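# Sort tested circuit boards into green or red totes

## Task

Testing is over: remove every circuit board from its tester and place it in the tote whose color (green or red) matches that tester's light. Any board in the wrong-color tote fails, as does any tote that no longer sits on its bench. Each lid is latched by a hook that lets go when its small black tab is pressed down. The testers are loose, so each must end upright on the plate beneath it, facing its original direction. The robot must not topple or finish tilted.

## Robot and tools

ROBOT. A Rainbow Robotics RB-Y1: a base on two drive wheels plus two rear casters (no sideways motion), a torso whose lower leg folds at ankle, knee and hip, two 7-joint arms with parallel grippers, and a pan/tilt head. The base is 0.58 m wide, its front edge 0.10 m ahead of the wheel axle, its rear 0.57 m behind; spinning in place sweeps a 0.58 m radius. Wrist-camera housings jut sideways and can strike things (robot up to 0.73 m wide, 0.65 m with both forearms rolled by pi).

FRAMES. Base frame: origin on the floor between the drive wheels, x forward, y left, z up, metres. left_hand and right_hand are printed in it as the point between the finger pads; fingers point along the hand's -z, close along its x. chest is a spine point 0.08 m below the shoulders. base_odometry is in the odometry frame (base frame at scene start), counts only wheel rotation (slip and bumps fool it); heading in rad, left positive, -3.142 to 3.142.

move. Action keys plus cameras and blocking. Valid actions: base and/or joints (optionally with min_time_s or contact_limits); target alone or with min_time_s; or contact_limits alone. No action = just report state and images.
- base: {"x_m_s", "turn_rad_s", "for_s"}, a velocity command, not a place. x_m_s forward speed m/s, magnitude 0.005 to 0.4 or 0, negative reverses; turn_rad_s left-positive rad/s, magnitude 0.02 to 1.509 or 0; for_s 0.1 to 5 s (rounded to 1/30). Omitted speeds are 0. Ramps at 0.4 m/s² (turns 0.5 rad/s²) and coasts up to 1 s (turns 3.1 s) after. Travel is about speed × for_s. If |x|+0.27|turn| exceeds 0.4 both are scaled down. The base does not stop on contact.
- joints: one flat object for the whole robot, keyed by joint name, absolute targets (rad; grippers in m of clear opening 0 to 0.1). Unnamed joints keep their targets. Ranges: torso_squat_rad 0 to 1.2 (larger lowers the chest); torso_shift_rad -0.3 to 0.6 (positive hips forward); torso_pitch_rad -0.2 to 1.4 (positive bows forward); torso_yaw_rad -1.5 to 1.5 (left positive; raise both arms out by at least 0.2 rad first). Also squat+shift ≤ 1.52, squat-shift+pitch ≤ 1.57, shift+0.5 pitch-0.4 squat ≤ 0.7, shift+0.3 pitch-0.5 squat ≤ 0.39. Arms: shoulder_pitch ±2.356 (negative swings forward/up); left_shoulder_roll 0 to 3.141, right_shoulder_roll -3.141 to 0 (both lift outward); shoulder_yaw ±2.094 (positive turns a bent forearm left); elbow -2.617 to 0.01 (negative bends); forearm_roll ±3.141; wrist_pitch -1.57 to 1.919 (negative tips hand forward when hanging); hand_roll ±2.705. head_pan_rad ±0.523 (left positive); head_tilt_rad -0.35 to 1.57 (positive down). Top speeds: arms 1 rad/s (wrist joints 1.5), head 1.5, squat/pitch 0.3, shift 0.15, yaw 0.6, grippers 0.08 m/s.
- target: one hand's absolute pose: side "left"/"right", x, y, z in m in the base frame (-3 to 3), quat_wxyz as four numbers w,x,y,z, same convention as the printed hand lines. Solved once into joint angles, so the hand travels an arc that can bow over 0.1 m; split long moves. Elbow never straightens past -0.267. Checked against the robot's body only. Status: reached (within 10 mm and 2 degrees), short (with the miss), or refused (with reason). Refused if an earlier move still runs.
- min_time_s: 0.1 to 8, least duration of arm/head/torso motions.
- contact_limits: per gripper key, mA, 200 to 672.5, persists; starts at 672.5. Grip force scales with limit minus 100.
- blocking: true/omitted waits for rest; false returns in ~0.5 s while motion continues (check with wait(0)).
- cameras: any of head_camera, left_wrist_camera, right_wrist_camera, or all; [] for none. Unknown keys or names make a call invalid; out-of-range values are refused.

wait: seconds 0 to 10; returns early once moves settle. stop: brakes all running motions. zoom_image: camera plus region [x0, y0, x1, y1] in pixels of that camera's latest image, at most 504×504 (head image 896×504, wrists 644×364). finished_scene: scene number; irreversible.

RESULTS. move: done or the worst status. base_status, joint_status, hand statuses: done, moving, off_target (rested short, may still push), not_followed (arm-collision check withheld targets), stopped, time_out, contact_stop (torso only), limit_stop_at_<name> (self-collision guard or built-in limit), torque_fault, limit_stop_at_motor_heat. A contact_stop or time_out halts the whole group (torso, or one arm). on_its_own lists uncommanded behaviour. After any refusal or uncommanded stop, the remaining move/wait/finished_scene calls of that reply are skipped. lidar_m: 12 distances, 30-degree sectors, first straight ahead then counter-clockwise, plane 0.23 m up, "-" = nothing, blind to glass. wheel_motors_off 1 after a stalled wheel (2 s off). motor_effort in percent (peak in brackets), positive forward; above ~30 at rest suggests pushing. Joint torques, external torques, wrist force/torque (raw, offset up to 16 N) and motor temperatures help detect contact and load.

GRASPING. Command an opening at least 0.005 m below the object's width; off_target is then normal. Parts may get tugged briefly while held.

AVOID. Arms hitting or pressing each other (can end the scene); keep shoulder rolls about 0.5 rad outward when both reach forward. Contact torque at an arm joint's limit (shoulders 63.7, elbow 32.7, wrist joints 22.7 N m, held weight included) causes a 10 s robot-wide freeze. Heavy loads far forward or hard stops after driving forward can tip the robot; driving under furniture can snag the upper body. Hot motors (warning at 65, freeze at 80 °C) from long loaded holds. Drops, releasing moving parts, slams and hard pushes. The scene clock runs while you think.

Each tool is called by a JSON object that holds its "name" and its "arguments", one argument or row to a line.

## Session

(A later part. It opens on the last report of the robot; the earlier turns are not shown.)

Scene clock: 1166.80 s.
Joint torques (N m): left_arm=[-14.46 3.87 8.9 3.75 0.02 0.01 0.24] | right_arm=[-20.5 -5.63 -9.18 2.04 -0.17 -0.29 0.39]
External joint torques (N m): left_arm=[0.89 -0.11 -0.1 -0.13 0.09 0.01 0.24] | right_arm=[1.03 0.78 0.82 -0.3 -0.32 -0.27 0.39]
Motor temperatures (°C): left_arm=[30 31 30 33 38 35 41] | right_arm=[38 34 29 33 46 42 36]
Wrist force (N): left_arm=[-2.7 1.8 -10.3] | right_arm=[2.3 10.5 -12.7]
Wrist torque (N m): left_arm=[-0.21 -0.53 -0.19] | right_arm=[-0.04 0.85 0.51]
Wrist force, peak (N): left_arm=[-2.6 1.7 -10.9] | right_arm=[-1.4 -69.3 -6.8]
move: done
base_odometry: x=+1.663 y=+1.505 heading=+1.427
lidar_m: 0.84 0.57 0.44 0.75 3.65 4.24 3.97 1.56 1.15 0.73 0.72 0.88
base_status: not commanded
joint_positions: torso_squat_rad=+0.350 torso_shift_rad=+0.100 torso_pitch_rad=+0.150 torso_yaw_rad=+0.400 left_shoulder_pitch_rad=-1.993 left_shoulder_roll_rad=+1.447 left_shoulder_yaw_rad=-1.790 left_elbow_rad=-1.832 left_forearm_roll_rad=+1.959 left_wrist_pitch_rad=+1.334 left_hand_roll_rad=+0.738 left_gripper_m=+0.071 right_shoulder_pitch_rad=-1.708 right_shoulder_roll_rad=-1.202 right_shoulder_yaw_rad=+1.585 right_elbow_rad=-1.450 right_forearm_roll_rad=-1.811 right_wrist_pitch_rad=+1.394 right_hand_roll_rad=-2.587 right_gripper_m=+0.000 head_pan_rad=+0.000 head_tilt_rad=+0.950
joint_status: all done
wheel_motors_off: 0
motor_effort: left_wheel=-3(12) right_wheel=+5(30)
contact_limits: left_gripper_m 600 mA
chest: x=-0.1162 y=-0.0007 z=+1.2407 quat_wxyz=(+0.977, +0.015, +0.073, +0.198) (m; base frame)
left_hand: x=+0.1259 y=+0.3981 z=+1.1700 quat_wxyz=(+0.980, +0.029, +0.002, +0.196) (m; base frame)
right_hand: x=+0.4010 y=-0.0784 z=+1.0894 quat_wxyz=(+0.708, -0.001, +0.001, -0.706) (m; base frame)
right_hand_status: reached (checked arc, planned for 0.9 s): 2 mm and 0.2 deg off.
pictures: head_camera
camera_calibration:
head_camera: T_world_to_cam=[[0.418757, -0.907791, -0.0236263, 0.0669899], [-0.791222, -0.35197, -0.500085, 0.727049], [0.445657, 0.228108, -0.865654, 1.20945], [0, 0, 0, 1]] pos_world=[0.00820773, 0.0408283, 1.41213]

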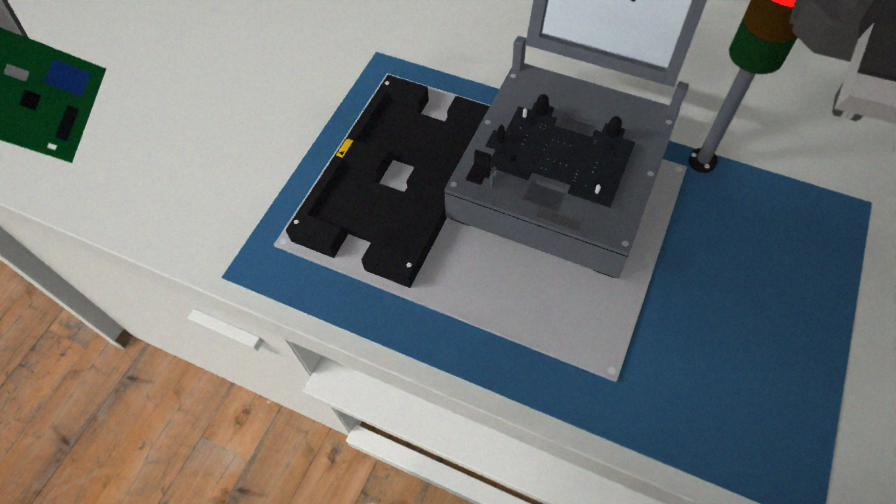

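{"name": "move", "arguments": {
  "target": {"side":"right","x":0.25,"y":0.02,"z":1.09,"quat_wxyz":[0.966,0,0,-0.259]},
  "cameras": []
}}

{"name": "move", "arguments": {
  "joints": {"right_gripper_m":0.085},
  "contact_limits": {"right_gripper_m":672},
  "cameras": []
}}

{"name": "move", "arguments": {
  "target": {"side":"right","x":0.28,"y":0.11,"z":1.07,"quat_wxyz":[1,0,0,0]},
  "cameras": []
}}

{"name": "move", "arguments": {
  "target": {"side":"right","x":0.39,"y":0.112,"z":1.02,"quat_wxyz":[1,0,0,0]}
}}

Scene clock: 1180.73 s.
Joint torques (N m): left_arm=[-14.4 3.79 8.94 3.95 0.08 0.06 0.22] | right_arm=[-18 -5.43 -10.13 1.99 0.1 -0.05 -0.29]
External joint torques (N m): left_arm=[0.95 -0.19 -0.06 0.07 0.14 0.06 0.22] | right_arm=[1.47 0.14 0.14 0.22 -0.07 -0.04 -0.29]
Motor temperatures (°C): left_arm=[30 31 30 33 38 35 41] | right_arm=[38 34 29 32 46 40 36]
Wrist force (N): left_arm=[-2.6 1.8 -10.9] | right_arm=[2.2 10.4 -13.0]
Wrist torque (N m): left_arm=[-0.24 -0.52 -0.21] | right_arm=[-0.03 0.84 0.50]
Wrist force, peak (N): left_arm=[-3.0 1.6 -10.9] | right_arm=[4.0 11.1 -13.7]
move: done
base_odometry: x=+1.663 y=+1.505 heading=+1.427
lidar_m: 0.84 0.57 0.44 0.76 3.65 4.23 3.96 1.56 1.16 0.72 0.72 0.88
base_status: not commanded
joint_positions: torso_squat_rad=+0.350 torso_shift_rad=+0.100 torso_pitch_rad=+0.150 torso_yaw_rad=+0.400 left_shoulder_pitch_rad=-1.993 left_shoulder_roll_rad=+1.447 left_shoulder_yaw_rad=-1.790 left_elbow_rad=-1.832 left_forearm_roll_rad=+1.959 left_wrist_pitch_rad=+1.334 left_hand_roll_rad=+0.738 left_gripper_m=+0.071 right_shoulder_pitch_rad=-1.774 right_shoulder_roll_rad=-1.050 right_shoulder_yaw_rad=+1.510 right_elbow_rad=-1.950 right_forearm_roll_rad=-1.740 right_wrist_pitch_rad=+1.374 right_hand_roll_rad=-2.217 right_gripper_m=+0.000 head_pan_rad=+0.000 head_tilt_rad=+0.950
joint_status: all done
wheel_motors_off: 0
motor_effort: left_wheel=-4(5) right_wheel=+5(6)
contact_limits: left_gripper_m 600 mA
chest: x=-0.1162 y=-0.0007 z=+1.2407 quat_wxyz=(+0.977, +0.015, +0.073, +0.198) (m; base frame)
left_hand: x=+0.1259 y=+0.3981 z=+1.1700 quat_wxyz=(+0.980, +0.029, +0.002, +0.196) (m; base frame)
right_hand: x=+0.2500 y=+0.0201 z=+1.0901 quat_wxyz=(+0.966, +0.000, +0.000, -0.259) (m; base frame)
right_hand_status: reached (checked arc, planned for 0.8 s): 0 mm and 0.0 deg off.
pictures: none
No camera images: "cameras" was empty.

Scene clock: 1182.23 s.
Joint torques (N m): left_arm=[-14.43 3.76 8.7 3.82 0.1 0 0.29] | right_arm=[-18.03 -4.85 -10.08 2.03 0.17 0.03 -0.3]
External joint torques (N m): left_arm=[0.92 -0.22 -0.3 -0.06 0.16 0 0.29] | right_arm=[1.44 0.72 0.18 0.26 0 0.03 -0.3]
Motor temperatures (°C): left_arm=[30 31 30 33 38 35 41] | right_arm=[37 34 29 32 46 39 36]
Wrist force (N): left_arm=[-2.5 1.8 -10.3] | right_arm=[2.0 10.9 -12.8]
Wrist torque (N m): left_arm=[-0.21 -0.51 -0.19] | right_arm=[-0.07 0.83 0.52]
Wrist force, peak (N): left_arm=[-2.7 1.7 -11.0] | right_arm=[2.2 10.9 -13.2]
move: done
base_odometry: x=+1.663 y=+1.505 heading=+1.427
lidar_m: 0.84 0.57 0.43 0.76 3.66 4.23 3.96 1.56 1.16 0.72 0.72 0.88
base_status: not commanded
joint_positions: torso_squat_rad=+0.350 torso_shift_rad=+0.100 torso_pitch_rad=+0.150 torso_yaw_rad=+0.400 left_shoulder_pitch_rad=-1.993 left_shoulder_roll_rad=+1.447 left_shoulder_yaw_rad=-1.790 left_elbow_rad=-1.832 left_forearm_roll_rad=+1.959 left_wrist_pitch_rad=+1.334 left_hand_roll_rad=+0.738 left_gripper_m=+0.071 right_shoulder_pitch_rad=-1.774 right_shoulder_roll_rad=-1.050 right_shoulder_yaw_rad=+1.510 right_elbow_rad=-1.950 right_forearm_roll_rad=-1.740 right_wrist_pitch_rad=+1.374 right_hand_roll_rad=-2.217 right_gripper_m=+0.085 head_pan_rad=+0.000 head_tilt_rad=+0.950
joint_status: all done
wheel_motors_off: 0
motor_effort: left_wheel=-2(4) right_wheel=+4(6)
contact_limits: left_gripper_m 600 mA; right_gripper_m 672 mA
chest: x=-0.1162 y=-0.0007 z=+1.2407 quat_wxyz=(+0.977, +0.015, +0.073, +0.198) (m; base frame)
left_hand: x=+0.1259 y=+0.3981 z=+1.1700 quat_wxyz=(+0.980, +0.029, +0.002, +0.196) (m; base frame)
right_hand: x=+0.2500 y=+0.0201 z=+1.0901 quat_wxyz=(+0.966, +0.000, +0.000, -0.259) (m; base frame)
pictures: none
No camera images: "cameras" was empty.

Scene clock: 1183.50 s.
Joint torques (N m): left_arm=[-14.53 3.77 8.78 3.76 0.13 0.02 0.25] | right_arm=[-20.52 -7.02 -10.28 2.03 0.06 0.21 -0.47]
External joint torques (N m): left_arm=[0.82 -0.21 -0.22 -0.12 0.2 0.02 0.25] | right_arm=[2.64 -0.1 -0.03 0.41 -0.15 0.21 -0.47]
Motor temperatures (°C): left_arm=[30 31 30 33 38 35 41] | right_arm=[37 34 29 32 46 39 36]
Wrist force (N): left_arm=[-2.5 1.7 -10.9] | right_arm=[2.1 10.4 -12.9]
Wrist torque (N m): left_arm=[-0.21 -0.49 -0.19] | right_arm=[-0.02 0.84 0.51]
Wrist force, peak (N): left_arm=[-2.6 1.6 -11.1] | right_arm=[2.2 10.1 -14.3]
move: done
base_odometry: x=+1.663 y=+1.505 heading=+1.427
lidar_m: 0.84 0.56 0.44 0.77 3.67 4.23 3.96 1.56 1.17 0.73 0.71 0.87
base_status: not commanded
joint_positions: torso_squat_rad=+0.350 torso_shift_rad=+0.100 torso_pitch_rad=+0.150 torso_yaw_rad=+0.400 left_shoulder_pitch_rad=-1.993 left_shoulder_roll_rad=+1.447 left_shoulder_yaw_rad=-1.790 left_elbow_rad=-1.831 left_forearm_roll_rad=+1.959 left_wrist_pitch_rad=+1.334 left_hand_roll_rad=+0.738 left_gripper_m=+0.071 right_shoulder_pitch_rad=-1.757 right_shoulder_roll_rad=-0.709 right_shoulder_yaw_rad=+1.500 right_elbow_rad=-1.489 right_forearm_roll_rad=-1.726 right_wrist_pitch_rad=+1.400 right_hand_roll_rad=-1.572 right_gripper_m=+0.085 head_pan_rad=+0.000 head_tilt_rad=+0.950
joint_status: all done
wheel_motors_off: 0
motor_effort: left_wheel=-3(4) right_wheel=+2(6)
contact_limits: left_gripper_m 600 mA; right_gripper_m 672 mA
chest: x=-0.1162 y=-0.0008 z=+1.2407 quat_wxyz=(+0.977, +0.015, +0.073, +0.198) (m; base frame)
left_hand: x=+0.1259 y=+0.3981 z=+1.1700 quat_wxyz=(+0.980, +0.029, +0.002, +0.196) (m; base frame)
right_hand: x=+0.2799 y=+0.1101 z=+1.0702 quat_wxyz=(+1.000, +0.000, +0.000, +0.000) (m; base frame)
right_hand_status: reached (checked arc, planned for 0.8 s): 0 mm and 0.1 deg off.
pictures: none
No camera images: "cameras" was empty.

Scene clock: 1184.87 s.
Joint torques (N m): left_arm=[-14.54 3.85 8.86 3.78 0.11 0.04 0.29] | right_arm=[-24.53 -6.82 -5.78 2.02 0.06 -0.16 -0.37]
External joint torques (N m): left_arm=[0.81 -0.12 -0.15 -0.1 0.17 0.04 0.29] | right_arm=[2.18 0.87 0.8 0.32 -0.18 -0.13 -0.37]
Motor temperatures (°C): left_arm=[30 31 30 33 38 35 41] | right_arm=[37 34 29 32 46 39 36]
Wrist force (N): left_arm=[-2.6 1.7 -10.6] | right_arm=[2.2 10.7 -12.7]
Wrist torque (N m): left_arm=[-0.19 -0.51 -0.19] | right_arm=[-0.05 0.85 0.50]
Wrist force, peak (N): left_arm=[-2.5 1.7 -10.9] | right_arm=[1.8 10.6 -14.0]
move: done
base_odometry: x=+1.663 y=+1.505 heading=+1.427
lidar_m: 0.85 0.58 0.44 0.75 3.66 4.24 3.97 1.56 1.16 0.72 0.71 0.89
base_status: not commanded
joint_positions: torso_squat_rad=+0.350 torso_shift_rad=+0.100 torso_pitch_rad=+0.150 torso_yaw_rad=+0.400 left_shoulder_pitch_rad=-1.993 left_shoulder_roll_rad=+1.447 left_shoulder_yaw_rad=-1.790 left_elbow_rad=-1.831 left_forearm_roll_rad=+1.959 left_wrist_pitch_rad=+1.334 left_hand_roll_rad=+0.738 left_gripper_m=+0.071 right_shoulder_pitch_rad=-1.650 right_shoulder_roll_rad=-0.481 right_shoulder_yaw_rad=+1.521 right_elbow_rad=-0.760 right_forearm_roll_rad=-1.730 right_wrist_pitch_rad=+1.378 right_hand_roll_rad=-1.049 right_gripper_m=+0.085 head_pan_rad=+0.000 head_tilt_rad=+0.950
joint_status: all done
wheel_motors_off: 0
motor_effort: left_wheel=-1(4) right_wheel=+3(5)
contact_limits: left_gripper_m 600 mA; right_gripper_m 672 mA
chest: x=-0.1162 y=-0.0008 z=+1.2407 quat_wxyz=(+0.977, +0.015, +0.073, +0.198) (m; base frame)
left_hand: x=+0.1259 y=+0.3981 z=+1.1700 quat_wxyz=(+0.980, +0.029, +0.002, +0.196) (m; base frame)
right_hand: x=+0.3892 y=+0.1118 z=+1.0203 quat_wxyz=(+1.000, +0.003, -0.003, +0.000) (m; base frame)
right_hand_status: reached (checked arc, planned for 1.1 s): 1 mm and 0.5 deg off.
pictures: head_camera, left_wrist_camera, right_wrist_camera
camera_calibration:
head_camera: T_world_to_cam=[[0.418794, -0.907773, -0.0236671, 0.067026], [-0.791229, -0.35199, -0.500059, 0.727029], [0.44561, 0.228148, -0.865668, 1.20945], [0, 0, 0, 1]] pos_world=[0.00823502, 0.0408185, 1.41212]
left_wrist_camera: T_world_to_cam=[[0.916763, 0.399408, -0.00439364, -0.270627], [0.360903, -0.823569, 0.437588, -0.195318], [0.171158, -0.40275, -0.899165, 1.25987], [0, 0, 0, 1]] pos_world=[0.102956, 0.454645, 1.21711]
right_wrist_camera: T_world_to_cam=[[-0.999509, 0.0212261, -0.0230674, 0.412621], [0.00856989, 0.892858, 0.450257, -0.529335], [0.0301531, 0.449838, -0.892601, 0.920391], [0, 0, 0, 1]] pos_world=[0.389202, 0.0498362, 1.0694]

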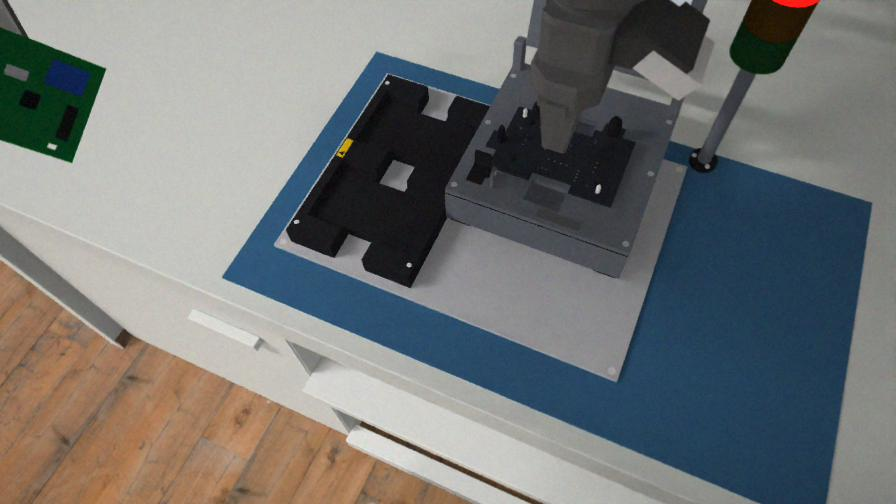

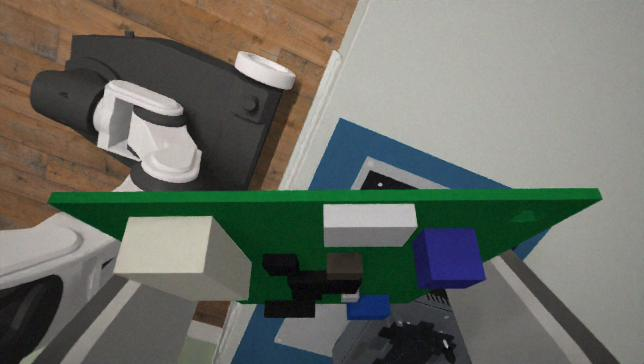

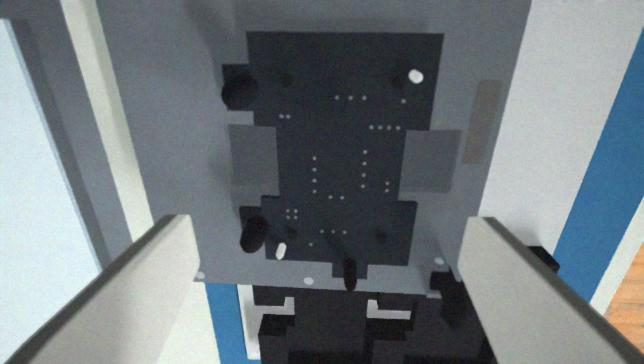

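{"name": "move", "arguments": {
  "joints": {"right_gripper_m":0.067},
  "cameras": []
}}

{"name": "move", "arguments": {
  "target": {"side":"right","x":0.3835,"y":0.107,"z":0.955,"quat_wxyz":[1,0,0,0]},
  "cameras": ["right_wrist_camera"]
}}

Scene clock: 1196.03 s.
Joint torques (N m): left_arm=[-14.46 3.83 8.91 3.84 0.12 -0.08 0.26] | right_arm=[-24.18 -6.49 -5.89 2.16 0.05 -0.21 -0.4]
External joint torques (N m): left_arm=[0.89 -0.15 -0.1 -0.04 0.19 -0.08 0.26] | right_arm=[2.53 1.2 0.69 0.46 -0.19 -0.19 -0.4]
Motor temperatures (°C): left_arm=[30 31 30 33 38 34 41] | right_arm=[37 34 29 32 45 38 36]
Wrist force (N): left_arm=[-2.5 1.7 -10.7] | right_arm=[2.2 10.3 -12.7]
Wrist torque (N m): left_arm=[-0.20 -0.50 -0.19] | right_arm=[-0.01 0.84 0.50]
Wrist force, peak (N): left_arm=[-2.7 2.0 -10.9] | right_arm=[2.5 10.9 -13.0]
move: done
base_odometry: x=+1.663 y=+1.505 heading=+1.427
lidar_m: 0.84 0.57 0.44 0.76 3.66 4.22 3.96 1.56 1.16 0.72 0.70 0.88
base_status: not commanded
joint_positions: torso_squat_rad=+0.350 torso_shift_rad=+0.100 torso_pitch_rad=+0.150 torso_yaw_rad=+0.400 left_shoulder_pitch_rad=-1.993 left_shoulder_roll_rad=+1.447 left_shoulder_yaw_rad=-1.790 left_elbow_rad=-1.831 left_forearm_roll_rad=+1.959 left_wrist_pitch_rad=+1.334 left_hand_roll_rad=+0.738 left_gripper_m=+0.071 right_shoulder_pitch_rad=-1.650 right_shoulder_roll_rad=-0.481 right_shoulder_yaw_rad=+1.521 right_elbow_rad=-0.760 right_forearm_roll_rad=-1.730 right_wrist_pitch_rad=+1.378 right_hand_roll_rad=-1.049 right_gripper_m=+0.067 head_pan_rad=+0.000 head_tilt_rad=+0.950
joint_status: all done
wheel_motors_off: 0
motor_effort: left_wheel=-3(4) right_wheel=+3(5)
contact_limits: left_gripper_m 600 mA; right_gripper_m 672 mA
chest: x=-0.1162 y=-0.0008 z=+1.2407 quat_wxyz=(+0.977, +0.015, +0.073, +0.198) (m; base frame)
left_hand: x=+0.1259 y=+0.3981 z=+1.1700 quat_wxyz=(+0.980, +0.029, +0.002, +0.196) (m; base frame)
right_hand: x=+0.3892 y=+0.1118 z=+1.0203 quat_wxyz=(+1.000, +0.003, -0.003, +0.000) (m; base frame)
pictures: none
No camera images: "cameras" was empty.

Scene clock: 1197.00 s.
Joint torques (N m): left_arm=[-14.41 3.84 9 3.72 0.09 0.09 0.25] | right_arm=[-25.21 -6.27 -5.19 2.23 0.21 0.01 0.12]
External joint torques (N m): left_arm=[0.94 -0.14 0 -0.16 0.16 0.09 0.25] | right_arm=[1.19 0.89 0.62 0.69 -0.03 0.02 0.12]
Motor temperatures (°C): left_arm=[30 31 30 33 38 34 41] | right_arm=[37 34 29 32 45 38 36]
Wrist force (N): left_arm=[-2.6 1.9 -10.6] | right_arm=[2.3 10.7 -12.9]
Wrist torque (N m): left_arm=[-0.22 -0.50 -0.18] | right_arm=[-0.05 0.84 0.51]
Wrist force, peak (N): left_arm=[-2.9 1.9 -10.9] | right_arm=[1.8 11.3 -14.0]
move: done
base_odometry: x=+1.663 y=+1.505 heading=+1.427
lidar_m: 0.84 0.57 0.44 0.76 3.67 4.23 3.96 1.55 1.16 0.72 0.71 0.88
base_status: not commanded
joint_positions: torso_squat_rad=+0.350 torso_shift_rad=+0.100 torso_pitch_rad=+0.150 torso_yaw_rad=+0.400 left_shoulder_pitch_rad=-1.993 left_shoulder_roll_rad=+1.447 left_shoulder_yaw_rad=-1.790 left_elbow_rad=-1.831 left_forearm_roll_rad=+1.959 left_wrist_pitch_rad=+1.334 left_hand_roll_rad=+0.738 left_gripper_m=+0.071 right_shoulder_pitch_rad=-1.537 right_shoulder_roll_rad=-0.409 right_shoulder_yaw_rad=+1.553 right_elbow_rad=-0.674 right_forearm_roll_rad=-1.697 right_wrist_pitch_rad=+1.274 right_hand_roll_rad=-1.014 right_gripper_m=+0.067 head_pan_rad=+0.000 head_tilt_rad=+0.950
joint_status: all done
wheel_motors_off: 0
motor_effort: left_wheel=-3(4) right_wheel=+2(4)
contact_limits: left_gripper_m 600 mA; right_gripper_m 672 mA
chest: x=-0.1161 y=-0.0008 z=+1.2407 quat_wxyz=(+0.977, +0.015, +0.073, +0.198) (m; base frame)
left_hand: x=+0.1259 y=+0.3981 z=+1.1700 quat_wxyz=(+0.980, +0.029, +0.002, +0.196) (m; base frame)
right_hand: x=+0.3834 y=+0.1069 z=+0.9550 quat_wxyz=(+1.000, +0.000, +0.000, +0.000) (m; base frame)
right_hand_status: reached (checked arc, planned for 0.4 s): 0 mm and 0.1 deg off.
pictures: right_wrist_camera
camera_calibration:
right_wrist_camera: T_world_to_cam=[[-0.999632, 0.0205188, -0.017739, 0.400499], [0.0104856, 0.895499, 0.444941, -0.491503], [0.0250149, 0.444591, -0.895384, 0.869689], [0, 0, 0, 1]] pos_world=[0.38375, 0.0452666, 1.0045]

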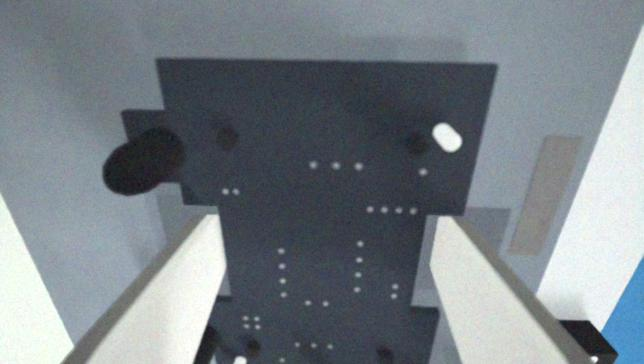

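{"name": "move", "arguments": {
  "target": {"side":"right","x":0.3835,"y":0.107,"z":0.937,"quat_wxyz":[1,0,0,0]},
  "cameras": []
}}

{"name": "move", "arguments": {
  "joints": {"right_gripper_m":0.03},
  "cameras": []
}}

{"name": "move", "arguments": {
  "target": {"side":"right","x":0.3825,"y":0.107,"z":0.952,"quat_wxyz":[1,0,0,0]},
  "cameras": ["right_wrist_camera","head_camera"]
}}

Scene clock: 1205.67 s.
Joint torques (N m): left_arm=[-14.46 3.38 8.7 3.8 0.11 0 0.28] | right_arm=[-23.11 -5.73 -4.47 1.67 -0.09 0.08 0.19]
External joint torques (N m): left_arm=[0.89 -0.6 -0.31 -0.08 0.18 0.01 0.28] | right_arm=[3.21 1.19 0.65 0.13 -0.32 0.09 0.19]
Motor temperatures (°C): left_arm=[30 31 30 33 38 34 41] | right_arm=[37 34 29 32 45 37 36]
Wrist force (N): left_arm=[-2.5 1.8 -10.7] | right_arm=[3.5 11.1 -13.1]
Wrist torque (N m): left_arm=[-0.21 -0.50 -0.19] | right_arm=[-0.06 0.81 0.49]
Wrist force, peak (N): left_arm=[-2.8 1.7 -11.0] | right_arm=[2.7 13.8 -12.2]
move: done
base_odometry: x=+1.663 y=+1.505 heading=+1.427
lidar_m: 0.84 0.57 0.44 0.76 3.67 4.23 3.96 1.56 1.16 0.72 0.71 0.89
base_status: not commanded
joint_positions: torso_squat_rad=+0.350 torso_shift_rad=+0.100 torso_pitch_rad=+0.150 torso_yaw_rad=+0.400 left_shoulder_pitch_rad=-1.993 left_shoulder_roll_rad=+1.447 left_shoulder_yaw_rad=-1.790 left_elbow_rad=-1.832 left_forearm_roll_rad=+1.959 left_wrist_pitch_rad=+1.334 left_hand_roll_rad=+0.738 left_gripper_m=+0.071 right_shoulder_pitch_rad=-1.506 right_shoulder_roll_rad=-0.361 right_shoulder_yaw_rad=+1.556 right_elbow_rad=-0.591 right_forearm_roll_rad=-1.693 right_wrist_pitch_rad=+1.250 right_hand_roll_rad=-0.972 right_gripper_m=+0.067 head_pan_rad=+0.000 head_tilt_rad=+0.950
joint_status: all done
wheel_motors_off: 0
motor_effort: left_wheel=-1(5) right_wheel=+3(5)
contact_limits: left_gripper_m 600 mA; right_gripper_m 672 mA
chest: x=-0.1162 y=-0.0008 z=+1.2407 quat_wxyz=(+0.977, +0.015, +0.073, +0.198) (m; base frame)
left_hand: x=+0.1259 y=+0.3981 z=+1.1701 quat_wxyz=(+0.980, +0.029, +0.002, +0.196) (m; base frame)
right_hand: x=+0.3836 y=+0.1070 z=+0.9374 quat_wxyz=(+1.000, +0.001, -0.001, +0.000) (m; base frame)
right_hand_status: reached (checked arc, planned for 0.3 s): 0 mm and 0.1 deg off.
pictures: none
No camera images: "cameras" was empty.

Scene clock: 1206.57 s.
Joint torques (N m): left_arm=[-14.26 3.7 9.01 3.89 0.12 0.01 0.27] | right_arm=[-22.42 -4.57 -4.72 -0.74 -1.93 2.91 0.16]
External joint torques (N m): left_arm=[1.09 -0.28 0 0.01 0.19 0.01 0.27] | right_arm=[3.9 2.35 0.39 -2.29 -2.16 2.92 0.16]
Motor temperatures (°C): left_arm=[30 31 30 33 38 34 41] | right_arm=[37 34 29 32 45 37 36]
Wrist force (N): left_arm=[-2.4 1.6 -10.7] | right_arm=[16.9 15.6 -17.7]
Wrist torque (N m): left_arm=[-0.20 -0.48 -0.18] | right_arm=[-0.02 0.80 0.50]
Wrist force, peak (N): left_arm=[-2.7 1.7 -10.9] | right_arm=[20.4 16.6 -22.1]
move: off_target
base_odometry: x=+1.663 y=+1.505 heading=+1.427
lidar_m: 0.84 0.57 0.44 0.75 3.67 4.23 3.96 1.56 1.17 0.73 0.71 0.88
base_status: not commanded
joint_positions: torso_squat_rad=+0.350 torso_shift_rad=+0.100 torso_pitch_rad=+0.150 torso_yaw_rad=+0.400 left_shoulder_pitch_rad=-1.993 left_shoulder_roll_rad=+1.447 left_shoulder_yaw_rad=-1.790 left_elbow_rad=-1.832 left_forearm_roll_rad=+1.959 left_wrist_pitch_rad=+1.334 left_hand_roll_rad=+0.738 left_gripper_m=+0.071 right_shoulder_pitch_rad=-1.506 right_shoulder_roll_rad=-0.362 right_shoulder_yaw_rad=+1.556 right_elbow_rad=-0.590 right_forearm_roll_rad=-1.693 right_wrist_pitch_rad=+1.250 right_hand_roll_rad=-0.972 right_gripper_m=+0.062 head_pan_rad=+0.000 head_tilt_rad=+0.950
joint_status: right_gripper_m off_target (ended at +0.062, target +0.030)
wheel_motors_off: 0
motor_effort: left_wheel=-3(5) right_wheel=+2(5)
contact_limits: left_gripper_m 600 mA; right_gripper_m 672 mA
chest: x=-0.1160 y=-0.0008 z=+1.2407 quat_wxyz=(+0.977, +0.015, +0.073, +0.198) (m; base frame)
left_hand: x=+0.1261 y=+0.3981 z=+1.1700 quat_wxyz=(+0.980, +0.029, +0.002, +0.196) (m; base frame)
right_hand: x=+0.3843 y=+0.1069 z=+0.9374 quat_wxyz=(+1.000, +0.001, -0.001, +0.000) (m; base frame)
pictures: none
No camera images: "cameras" was empty.

Scene clock: 1207.37 s.
Joint torques (N m): left_arm=[-14.42 3.72 8.91 3.95 0.01 0.04 0.23] | right_arm=[-35.98 -9.59 -9.54 2.72 0.66 -0.27 -0.25]
External joint torques (N m): left_arm=[0.93 -0.27 -0.1 0.08 0.08 0.04 0.23] | right_arm=[-9.62 -2.52 -3.94 1.19 0.43 -0.28 -0.25]
Motor temperatures (°C): left_arm=[30 31 30 33 38 34 41] | right_arm=[38 34 29 32 45 37 36]
Wrist force (N): left_arm=[-2.9 1.9 -10.5] | right_arm=[1.5 10.8 -38.0]
Wrist torque (N m): left_arm=[-0.22 -0.54 -0.19] | right_arm=[-0.15 1.68 0.52]
Wrist force, peak (N): left_arm=[-2.6 1.7 -10.8] | right_arm=[31.1 19.1 -54.5]
move: done
base_odometry: x=+1.663 y=+1.505 heading=+1.427
lidar_m: 0.84 0.57 0.44 0.75 3.65 4.24 3.97 1.56 1.17 0.71 0.71 0.88
base_status: not commanded
joint_positions: torso_squat_rad=+0.350 torso_shift_rad=+0.100 torso_pitch_rad=+0.151 torso_yaw_rad=+0.400 left_shoulder_pitch_rad=-1.993 left_shoulder_roll_rad=+1.447 left_shoulder_yaw_rad=-1.790 left_elbow_rad=-1.832 left_forearm_roll_rad=+1.959 left_wrist_pitch_rad=+1.334 left_hand_roll_rad=+0.738 left_gripper_m=+0.071 right_shoulder_pitch_rad=-1.529 right_shoulder_roll_rad=-0.394 right_shoulder_yaw_rad=+1.554 right_elbow_rad=-0.651 right_forearm_roll_rad=-1.697 right_wrist_pitch_rad=+1.276 right_hand_roll_rad=-1.002 right_gripper_m=+0.062 head_pan_rad=+0.000 head_tilt_rad=+0.950
joint_status: all done
wheel_motors_off: 0
motor_effort: left_wheel=-1(12) right_wheel=+2(4)
contact_limits: left_gripper_m 600 mA; right_gripper_m 672 mA
chest: x=-0.1157 y=-0.0007 z=+1.2407 quat_wxyz=(+0.977, +0.015, +0.074, +0.198) (m; base frame)
left_hand: x=+0.1263 y=+0.3981 z=+1.1697 quat_wxyz=(+0.980, +0.029, +0.003, +0.196) (m; base frame)
right_hand: x=+0.3820 y=+0.1065 z=+0.9496 quat_wxyz=(+1.000, -0.002, +0.003, +0.000) (m; base frame)
right_hand_status: reached (checked arc, planned for 0.3 s): 2 mm and 0.4 deg off.
pictures: head_camera, right_wrist_camera
camera_calibration:
head_camera: T_world_to_cam=[[0.418753, -0.907785, -0.02394, 0.0672077], [-0.791691, -0.352032, -0.499299, 0.726427], [0.444828, 0.228036, -0.866099, 1.20962], [0, 0, 0, 1]] pos_world=[0.00888874, 0.0408989, 1.41196]
right_wrist_camera: T_world_to_cam=[[-0.999745, 0.019427, -0.0114987, 0.393212], [0.0123946, 0.898078, 0.439662, -0.484654], [0.018868, 0.439407, -0.89809, 0.870567], [0, 0, 0, 1]] pos_world=[0.382693, 0.0450849, 0.999453]

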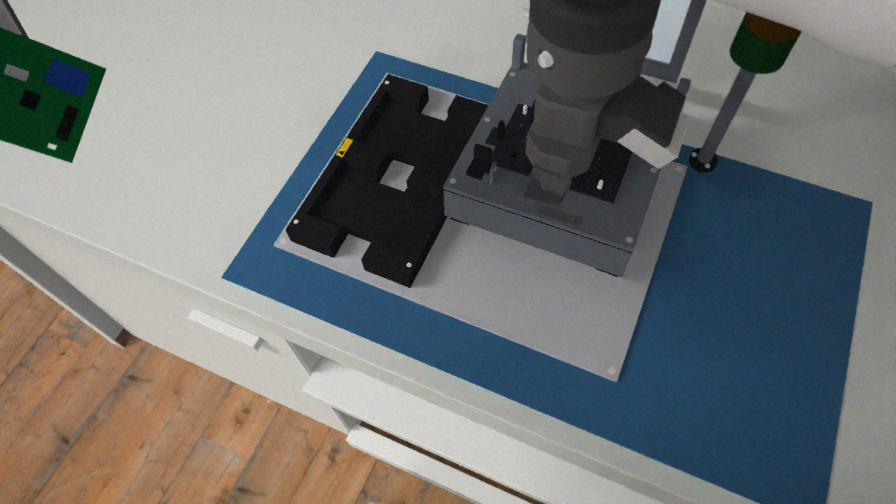

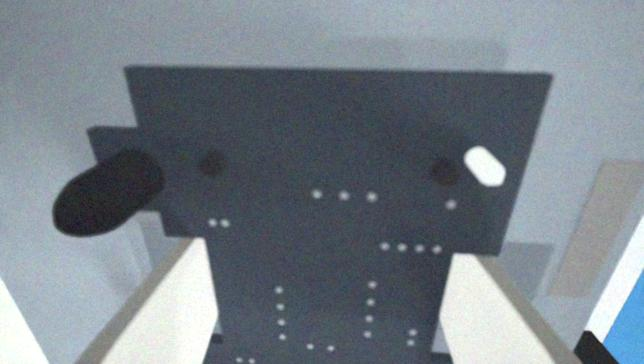

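{"name": "move", "arguments": {
  "target": {"side":"right","x":0.3375,"y":0.105,"z":0.955,"quat_wxyz":[1,0,0,0]},
  "min_time_s": 1.5,
  "cameras": ["head_camera"]
}}

Scene clock: 1215.27 s.
Joint torques (N m): left_arm=[-14.51 3.73 9.04 3.84 0.06 0.03 0.25] | right_arm=[-35.26 -9.79 -13.06 1.45 0.84 -0.45 0.12]
External joint torques (N m): left_arm=[0.84 -0.26 0.04 -0.03 0.13 0.02 0.25] | right_arm=[-10.29 -2.93 -4.63 0.42 0.64 -0.46 0.12]
Motor temperatures (°C): left_arm=[30 31 30 33 38 34 41] | right_arm=[38 34 29 32 45 37 36]
Wrist force (N): left_arm=[-2.6 1.7 -10.5] | right_arm=[2.3 11.0 -38.4]
Wrist torque (N m): left_arm=[-0.20 -0.52 -0.20] | right_arm=[-0.23 1.72 0.52]
Wrist force, peak (N): left_arm=[-2.5 1.8 -11.0] | right_arm=[1.2 12.6 -39.6]
move: done
base_odometry: x=+1.663 y=+1.505 heading=+1.427
lidar_m: 0.84 0.57 0.44 0.76 3.66 4.23 3.97 1.56 1.16 0.72 0.71 0.88
base_status: not commanded
joint_positions: torso_squat_rad=+0.350 torso_shift_rad=+0.100 torso_pitch_rad=+0.151 torso_yaw_rad=+0.400 left_shoulder_pitch_rad=-1.993 left_shoulder_roll_rad=+1.447 left_shoulder_yaw_rad=-1.790 left_elbow_rad=-1.832 left_forearm_roll_rad=+1.959 left_wrist_pitch_rad=+1.334 left_hand_roll_rad=+0.738 left_gripper_m=+0.071 right_shoulder_pitch_rad=-1.544 right_shoulder_roll_rad=-0.550 right_shoulder_yaw_rad=+1.585 right_elbow_rad=-1.089 right_forearm_roll_rad=-1.638 right_wrist_pitch_rad=+1.234 right_hand_roll_rad=-1.296 right_gripper_m=+0.062 head_pan_rad=+0.000 head_tilt_rad=+0.950
joint_status: all done
wheel_motors_off: 0
motor_effort: left_wheel=-6(6) right_wheel=+5(6)
contact_limits: left_gripper_m 600 mA; right_gripper_m 672 mA
chest: x=-0.1157 y=-0.0007 z=+1.2407 quat_wxyz=(+0.977, +0.015, +0.074, +0.198) (m; base frame)
left_hand: x=+0.1263 y=+0.3981 z=+1.1698 quat_wxyz=(+0.980, +0.029, +0.003, +0.196) (m; base frame)
right_hand: x=+0.3362 y=+0.1043 z=+0.9536 quat_wxyz=(+1.000, -0.002, +0.003, +0.000) (m; base frame)
right_hand_status: reached (checked arc, planned for 1.5 s): 2 mm and 0.4 deg off.
pictures: head_camera
camera_calibration:
head_camera: T_world_to_cam=[[0.418725, -0.907798, -0.0239054, 0.0671688], [-0.791673, -0.352013, -0.49934, 0.726469], [0.444885, 0.228012, -0.866076, 1.20961], [0, 0, 0, 1]] pos_world=[0.00886377, 0.0408972, 1.41197]

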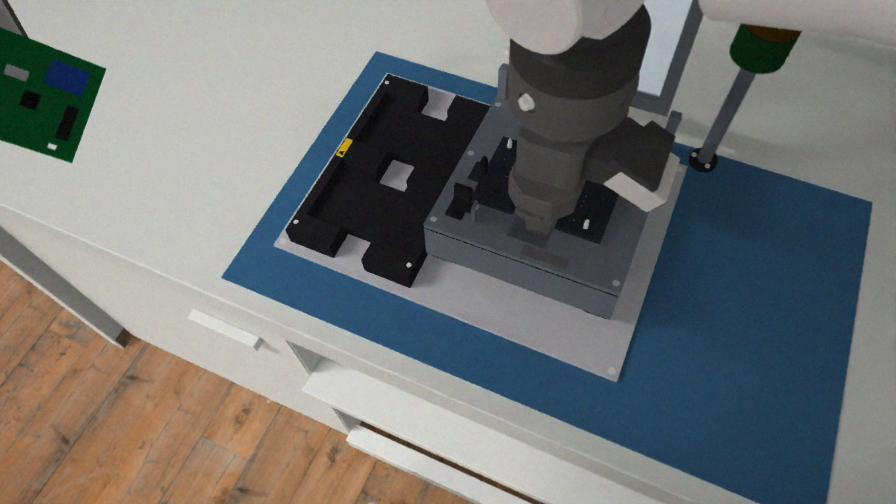

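{"name": "move", "arguments": {
  "target": {"side":"right","x":0.337,"y":0.098,"z":0.947,"quat_wxyz":[1,0,0,0]},
  "min_time_s": 0.8,
  "cameras": []
}}

{"name": "move", "arguments": {
  "target": {"side":"right","x":0.337,"y":0.098,"z":0.938,"quat_wxyz":[1,0,0,0]},
  "min_time_s": 1,
  "cameras": ["head_camera"]
}}

Scene clock: 1227.23 s.
Joint torques (N m): left_arm=[-14.39 3.84 8.86 3.92 0.07 -0.02 0.31] | right_arm=[-26.36 -13.46 -8.19 3.36 1.44 0.72 -0.56]
External joint torques (N m): left_arm=[0.96 -0.14 -0.15 0.04 0.14 -0.02 0.31] | right_arm=[-1.55 -6.62 0.35 2.39 1.24 0.72 -0.56]
Motor temperatures (°C): left_arm=[30 31 30 33 38 34 41] | right_arm=[39 34 29 32 45 37 36]
Wrist force (N): left_arm=[-2.4 1.6 -10.8] | right_arm=[-3.9 15.8 -23.2]
Wrist torque (N m): left_arm=[-0.19 -0.50 -0.19] | right_arm=[0.15 0.71 0.79]
Wrist force, peak (N): left_arm=[-2.7 1.7 -11.0] | right_arm=[2.3 11.0 -39.0]
move: done
base_odometry: x=+1.663 y=+1.505 heading=+1.427
lidar_m: 0.84 0.57 0.44 0.76 3.66 4.23 3.96 1.56 1.16 0.72 0.71 0.88
base_status: not commanded
joint_positions: torso_squat_rad=+0.350 torso_shift_rad=+0.100 torso_pitch_rad=+0.150 torso_yaw_rad=+0.400 left_shoulder_pitch_rad=-1.993 left_shoulder_roll_rad=+1.447 left_shoulder_yaw_rad=-1.790 left_elbow_rad=-1.832 left_forearm_roll_rad=+1.959 left_wrist_pitch_rad=+1.334 left_hand_roll_rad=+0.738 left_gripper_m=+0.071 right_shoulder_pitch_rad=-1.530 right_shoulder_roll_rad=-0.568 right_shoulder_yaw_rad=+1.594 right_elbow_rad=-1.118 right_forearm_roll_rad=-1.624 right_wrist_pitch_rad=+1.213 right_hand_roll_rad=-1.306 right_gripper_m=+0.062 head_pan_rad=+0.000 head_tilt_rad=+0.950
joint_status: all done
wheel_motors_off: 0
motor_effort: left_wheel=-5(6) right_wheel=+4(5)
contact_limits: left_gripper_m 600 mA; right_gripper_m 672 mA
chest: x=-0.1160 y=-0.0007 z=+1.2407 quat_wxyz=(+0.977, +0.015, +0.074, +0.198) (m; base frame)
left_hand: x=+0.1261 y=+0.3981 z=+1.1699 quat_wxyz=(+0.980, +0.029, +0.002, +0.196) (m; base frame)
right_hand: x=+0.3356 y=+0.0986 z=+0.9468 quat_wxyz=(+1.000, +0.000, +0.001, +0.001) (m; base frame)
right_hand_status: reached (checked arc, planned for 0.8 s): 2 mm and 0.2 deg off.
pictures: none
No camera images: "cameras" was empty.

Scene clock: 1228.57 s.
Joint torques (N m): left_arm=[-14.53 3.79 8.94 3.9 0.11 0.01 0.38] | right_arm=[-21.38 -9.81 -5.36 6.31 3.07 -1.38 0.59]
External joint torques (N m): left_arm=[0.82 -0.18 -0.07 0.02 0.17 0.01 0.38] | right_arm=[3.42 -3.02 3.05 5.36 2.86 -1.38 0.59]
Motor temperatures (°C): left_arm=[30 31 30 33 38 34 41] | right_arm=[39 34 29 32 45 37 36]
Wrist force (N): left_arm=[-2.6 2.0 -10.5] | right_arm=[-15.8 9.6 -4.1]
Wrist torque (N m): left_arm=[-0.25 -0.51 -0.20] | right_arm=[-0.04 -0.25 0.23]
Wrist force, peak (N): left_arm=[-2.6 1.9 -10.8] | right_arm=[-4.1 16.0 -23.2]
move: done
base_odometry: x=+1.663 y=+1.505 heading=+1.427
lidar_m: 0.84 0.58 0.44 0.76 3.66 4.23 3.96 1.56 1.16 0.73 0.72 0.88
base_status: not commanded
joint_positions: torso_squat_rad=+0.350 torso_shift_rad=+0.100 torso_pitch_rad=+0.149 torso_yaw_rad=+0.400 left_shoulder_pitch_rad=-1.993 left_shoulder_roll_rad=+1.447 left_shoulder_yaw_rad=-1.790 left_elbow_rad=-1.832 left_forearm_roll_rad=+1.959 left_wrist_pitch_rad=+1.334 left_hand_roll_rad=+0.738 left_gripper_m=+0.071 right_shoulder_pitch_rad=-1.515 right_shoulder_roll_rad=-0.556 right_shoulder_yaw_rad=+1.599 right_elbow_rad=-1.099 right_forearm_roll_rad=-1.617 right_wrist_pitch_rad=+1.198 right_hand_roll_rad=-1.300 right_gripper_m=+0.062 head_pan_rad=+0.000 head_tilt_rad=+0.950
joint_status: all done
wheel_motors_off: 0
motor_effort: left_wheel=-4(6) right_wheel=+5(5)
contact_limits: left_gripper_m 600 mA; right_gripper_m 672 mA
chest: x=-0.1165 y=-0.0007 z=+1.2408 quat_wxyz=(+0.977, +0.015, +0.073, +0.198) (m; base frame)
left_hand: x=+0.1256 y=+0.3981 z=+1.1702 quat_wxyz=(+0.980, +0.029, +0.002, +0.196) (m; base frame)
right_hand: x=+0.3357 y=+0.0986 z=+0.9390 quat_wxyz=(+1.000, +0.001, +0.000, +0.001) (m; base frame)
right_hand_status: reached (checked arc, planned for 1.0 s): 2 mm and 0.1 deg off.
pictures: head_camera
camera_calibration:
head_camera: T_world_to_cam=[[0.418845, -0.907755, -0.0234329, 0.0669118], [-0.790979, -0.352046, -0.500416, 0.727253], [0.446006, 0.228132, -0.865468, 1.20942], [0, 0, 0, 1]] pos_world=[0.0078086, 0.0408593, 1.41221]

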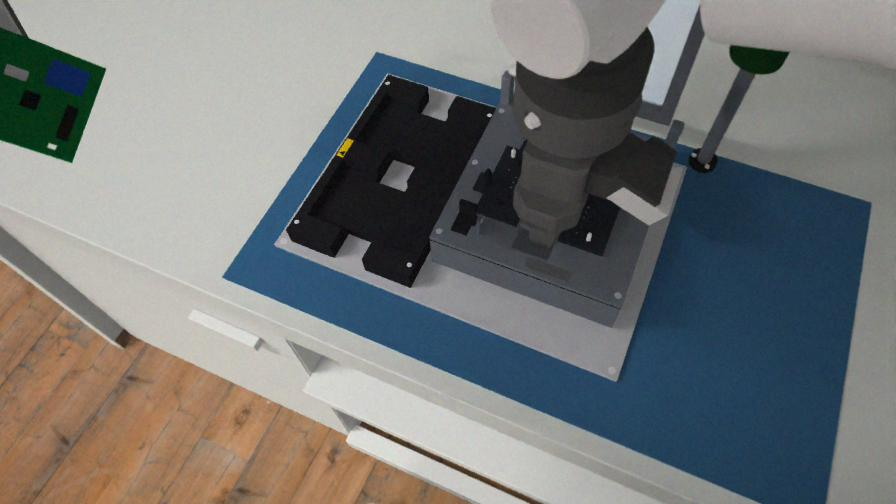

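{"name": "move", "arguments": {
  "joints": {"right_gripper_m":0.067},
  "cameras": []
}}

{"name": "move", "arguments": {
  "target": {"side":"right","x":0.333,"y":0.098,"z":1.03,"quat_wxyz":[1,0,0,0]},
  "cameras": []
}}

{"name": "move", "arguments": {
  "target": {"side":"right","x":0.23,"y":-0.08,"z":1.12,"quat_wxyz":[0.966,0,0,-0.259]},
  "cameras": ["head_camera"]
}}

{"name": "move", "arguments": {
  "joints": {"torso_yaw_rad":0,"torso_pitch_rad":0,"torso_shift_rad":0,"head_tilt_rad":0.6},
  "base": {"x_m_s":-0.35,"for_s":1.9},
  "cameras": []
}}

Scene clock: 1235.77 s.
Joint torques (N m): left_arm=[-14.36 3.57 9 3.89 0.07 0.05 0.27] | right_arm=[-22.37 -8.67 -6.51 2.1 0.52 -0.05 0.42]
External joint torques (N m): left_arm=[0.99 -0.41 0 0.01 0.14 0.05 0.27] | right_arm=[2.44 -1.88 1.87 1.2 0.33 -0.07 0.42]
Motor temperatures (°C): left_arm=[30 31 30 33 38 34 41] | right_arm=[38 34 29 32 45 36 36]
Wrist force (N): left_arm=[-2.5 1.9 -10.5] | right_arm=[1.8 12.0 -13.3]
Wrist torque (N m): left_arm=[-0.23 -0.50 -0.19] | right_arm=[-0.03 0.85 0.46]
Wrist force, peak (N): left_arm=[-2.7 1.7 -11.0] | right_arm=[-9.6 11.2 -13.4]
move: done
base_odometry: x=+1.663 y=+1.505 heading=+1.427
lidar_m: 0.84 0.57 0.44 0.75 3.65 4.23 3.96 1.56 1.17 0.72 0.72 0.89
base_status: not commanded
joint_positions: torso_squat_rad=+0.350 torso_shift_rad=+0.100 torso_pitch_rad=+0.150 torso_yaw_rad=+0.400 left_shoulder_pitch_rad=-1.993 left_shoulder_roll_rad=+1.447 left_shoulder_yaw_rad=-1.790 left_elbow_rad=-1.832 left_forearm_roll_rad=+1.959 left_wrist_pitch_rad=+1.334 left_hand_roll_rad=+0.738 left_gripper_m=+0.071 right_shoulder_pitch_rad=-1.515 right_shoulder_roll_rad=-0.556 right_shoulder_yaw_rad=+1.600 right_elbow_rad=-1.098 right_forearm_roll_rad=-1.616 right_wrist_pitch_rad=+1.198 right_hand_roll_rad=-1.300 right_gripper_m=+0.067 head_pan_rad=+0.000 head_tilt_rad=+0.950
joint_status: all done
wheel_motors_off: 0
motor_effort: left_wheel=-3(4) right_wheel=+3(5)
contact_limits: left_gripper_m 600 mA; right_gripper_m 672 mA
chest: x=-0.1163 y=-0.0007 z=+1.2407 quat_wxyz=(+0.977, +0.015, +0.073, +0.198) (m; base frame)
left_hand: x=+0.1258 y=+0.3981 z=+1.1701 quat_wxyz=(+0.980, +0.029, +0.002, +0.196) (m; base frame)
right_hand: x=+0.3364 y=+0.0983 z=+0.9387 quat_wxyz=(+1.000, +0.000, +0.000, +0.000) (m; base frame)
pictures: none
No camera images: "cameras" was empty.

Scene clock: 1236.90 s.
Joint torques (N m): left_arm=[-14.33 3.6 8.79 3.91 0.14 0.06 0.24] | right_arm=[-21.19 -6.87 -8.86 1.06 -0.08 -0.19 -0.11]
External joint torques (N m): left_arm=[1.02 -0.37 -0.22 0.03 0.21 0.06 0.24] | right_arm=[3.47 0.33 0.63 -0.37 -0.3 -0.19 -0.11]
Motor temperatures (°C): left_arm=[30 31 30 33 38 34 41] | right_arm=[38 34 29 32 45 36 36]
Wrist force (N): left_arm=[-2.5 1.7 -10.7] | right_arm=[2.2 10.8 -12.6]
Wrist torque (N m): left_arm=[-0.21 -0.51 -0.19] | right_arm=[-0.07 0.84 0.48]
Wrist force, peak (N): left_arm=[-2.8 1.9 -10.8] | right_arm=[1.9 11.8 -14.2]
move: done
base_odometry: x=+1.663 y=+1.505 heading=+1.427
lidar_m: 0.84 0.57 0.44 0.77 3.67 4.23 3.97 1.55 1.16 0.72 0.72 0.88
base_status: not commanded
joint_positions: torso_squat_rad=+0.350 torso_shift_rad=+0.100 torso_pitch_rad=+0.150 torso_yaw_rad=+0.400 left_shoulder_pitch_rad=-1.993 left_shoulder_roll_rad=+1.447 left_shoulder_yaw_rad=-1.790 left_elbow_rad=-1.832 left_forearm_roll_rad=+1.959 left_wrist_pitch_rad=+1.334 left_hand_roll_rad=+0.738 left_gripper_m=+0.071 right_shoulder_pitch_rad=-1.670 right_shoulder_roll_rad=-0.675 right_shoulder_yaw_rad=+1.534 right_elbow_rad=-1.262 right_forearm_roll_rad=-1.697 right_wrist_pitch_rad=+1.349 right_hand_roll_rad=-1.362 right_gripper_m=+0.067 head_pan_rad=+0.000 head_tilt_rad=+0.950
joint_status: all done
wheel_motors_off: 0
motor_effort: left_wheel=-4(4) right_wheel=+4(5)
contact_limits: left_gripper_m 600 mA; right_gripper_m 672 mA
chest: x=-0.1162 y=-0.0008 z=+1.2407 quat_wxyz=(+0.977, +0.015, +0.073, +0.198) (m; base frame)
left_hand: x=+0.1259 y=+0.3981 z=+1.1701 quat_wxyz=(+0.980, +0.029, +0.002, +0.196) (m; base frame)
right_hand: x=+0.3332 y=+0.0981 z=+1.0303 quat_wxyz=(+1.000, +0.000, +0.000, +0.000) (m; base frame)
right_hand_status: reached (checked arc, planned for 0.5 s): 0 mm and 0.0 deg off.
pictures: none
No camera images: "cameras" was empty.

Scene clock: 1238.60 s.
Joint torques (N m): left_arm=[-14.41 3.77 8.85 3.81 0.03 -0.01 0.27] | right_arm=[-14.35 -3.19 -9.44 2.03 -0.03 -0.03 0.21]
External joint torques (N m): left_arm=[0.94 -0.21 -0.15 -0.07 0.1 -0.01 0.27] | right_arm=[0.26 0.6 -0.27 -0.25 -0.21 -0.03 0.21]
Motor temperatures (°C): left_arm=[30 31 30 33 38 34 41] | right_arm=[38 34 29 32 45 36 36]
Wrist force (N): left_arm=[-2.7 1.7 -10.6] | right_arm=[2.2 10.4 -13.1]
Wrist torque (N m): left_arm=[-0.20 -0.53 -0.19] | right_arm=[0.00 0.83 0.52]
Wrist force, peak (N): left_arm=[-2.7 2.0 -11.0] | right_arm=[1.8 11.3 -13.3]
move: done
base_odometry: x=+1.663 y=+1.505 heading=+1.427
lidar_m: 0.84 0.57 0.44 0.76 3.66 4.24 3.96 1.56 1.16 0.74 0.71 0.87
base_status: not commanded
joint_positions: torso_squat_rad=+0.350 torso_shift_rad=+0.100 torso_pitch_rad=+0.150 torso_yaw_rad=+0.400 left_shoulder_pitch_rad=-1.993 left_shoulder_roll_rad=+1.447 left_shoulder_yaw_rad=-1.790 left_elbow_rad=-1.832 left_forearm_roll_rad=+1.959 left_wrist_pitch_rad=+1.334 left_hand_roll_rad=+0.738 left_gripper_m=+0.071 right_shoulder_pitch_rad=-1.776 right_shoulder_roll_rad=-1.445 right_shoulder_yaw_rad=+1.467 right_elbow_rad=-2.267 right_forearm_roll_rad=-1.805 right_wrist_pitch_rad=+1.411 right_hand_roll_rad=-2.145 right_gripper_m=+0.067 head_pan_rad=+0.000 head_tilt_rad=+0.950
joint_status: all done
wheel_motors_off: 0
motor_effort: left_wheel=-4(5) right_wheel=+3(5)
contact_limits: left_gripper_m 600 mA; right_gripper_m 672 mA
chest: x=-0.1162 y=-0.0008 z=+1.2407 quat_wxyz=(+0.977, +0.015, +0.073, +0.198) (m; base frame)
left_hand: x=+0.1259 y=+0.3981 z=+1.1701 quat_wxyz=(+0.980, +0.029, +0.002, +0.196) (m; base frame)
right_hand: x=+0.2300 y=-0.0800 z=+1.1198 quat_wxyz=(+0.966, -0.001, +0.000, -0.259) (m; base frame)
right_hand_status: reached (checked arc, planned for 1.3 s): 0 mm and 0.1 deg off.
pictures: head_camera
camera_calibration:
head_camera: T_world_to_cam=[[0.418765, -0.907787, -0.0236511, 0.0670076], [-0.791225, -0.351966, -0.500083, 0.727046], [0.445645, 0.228131, -0.865654, 1.20945], [0, 0, 0, 1]] pos_world=[0.00821306, 0.040812, 1.41213]

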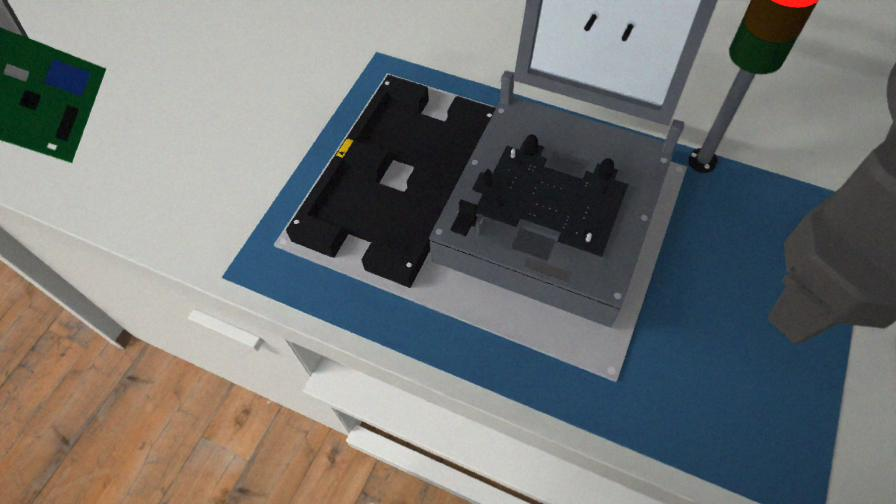

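Scene clock: 1241.97 s.
Joint torques (N m): left_arm=[-14.39 1.89 9.15 4.35 0.08 -0.22 0.22] | right_arm=[-13.6 -2.69 -9.07 3.41 0.14 -0.08 0.32]
External joint torques (N m): left_arm=[1.04 0.09 -0.14 0.04 0.24 0.06 0.23] | right_arm=[0.57 0.86 -0.18 -0.19 -0.34 -0.1 0.31]
Motor temperatures (°C): left_arm=[30 31 30 33 38 34 41] | right_arm=[38 34 29 32 45 36 36]
Wrist force (N): left_arm=[-3.3 2.0 -10.5] | right_arm=[1.3 10.1 -13.0]
Wrist torque (N m): left_arm=[-0.24 -0.51 -0.18] | right_arm=[0.00 0.79 0.52]
Wrist force, peak (N): left_arm=[-3.2 2.2 -10.9] | right_arm=[2.7 11.5 -13.5]
move: done
base_odometry: x=+1.567 y=+0.847 heading=+1.426
lidar_m: 1.51 0.95 1.21 3.53 3.67 3.58 3.44 1.55 1.15 1.11 1.13 1.08
base_status: done (sent for 1.9 of 1.9 s)
joint_positions: torso_squat_rad=+0.350 torso_shift_rad=+0.000 torso_pitch_rad=+0.000 torso_yaw_rad=+0.000 left_shoulder_pitch_rad=-1.993 left_shoulder_roll_rad=+1.447 left_shoulder_yaw_rad=-1.790 left_elbow_rad=-1.832 left_forearm_roll_rad=+1.959 left_wrist_pitch_rad=+1.334 left_hand_roll_rad=+0.738 left_gripper_m=+0.071 right_shoulder_pitch_rad=-1.776 right_shoulder_roll_rad=-1.445 right_shoulder_yaw_rad=+1.467 right_elbow_rad=-2.267 right_forearm_roll_rad=-1.805 right_wrist_pitch_rad=+1.411 right_hand_roll_rad=-2.145 right_gripper_m=+0.067 head_pan_rad=+0.000 head_tilt_rad=+0.600
joint_status: all done
wheel_motors_off: 0
motor_effort: left_wheel=-4(30) right_wheel=+7(30)
contact_limits: left_gripper_m 600 mA; right_gripper_m 672 mA
chest: x=-0.2280 y=-0.0007 z=+1.2475 quat_wxyz=(+1.000, +0.000, +0.000, +0.000) (m; base frame)
left_hand: x=+0.1575 y=+0.2692 z=+1.2136 quat_wxyz=(+0.997, +0.000, -0.072, -0.001) (m; base frame)
right_hand: x=+0.0730 y=-0.2140 z=+1.1795 quat_wxyz=(+0.893, +0.004, -0.074, -0.445) (m; base frame)
pictures: none
No camera images: "cameras" was empty.


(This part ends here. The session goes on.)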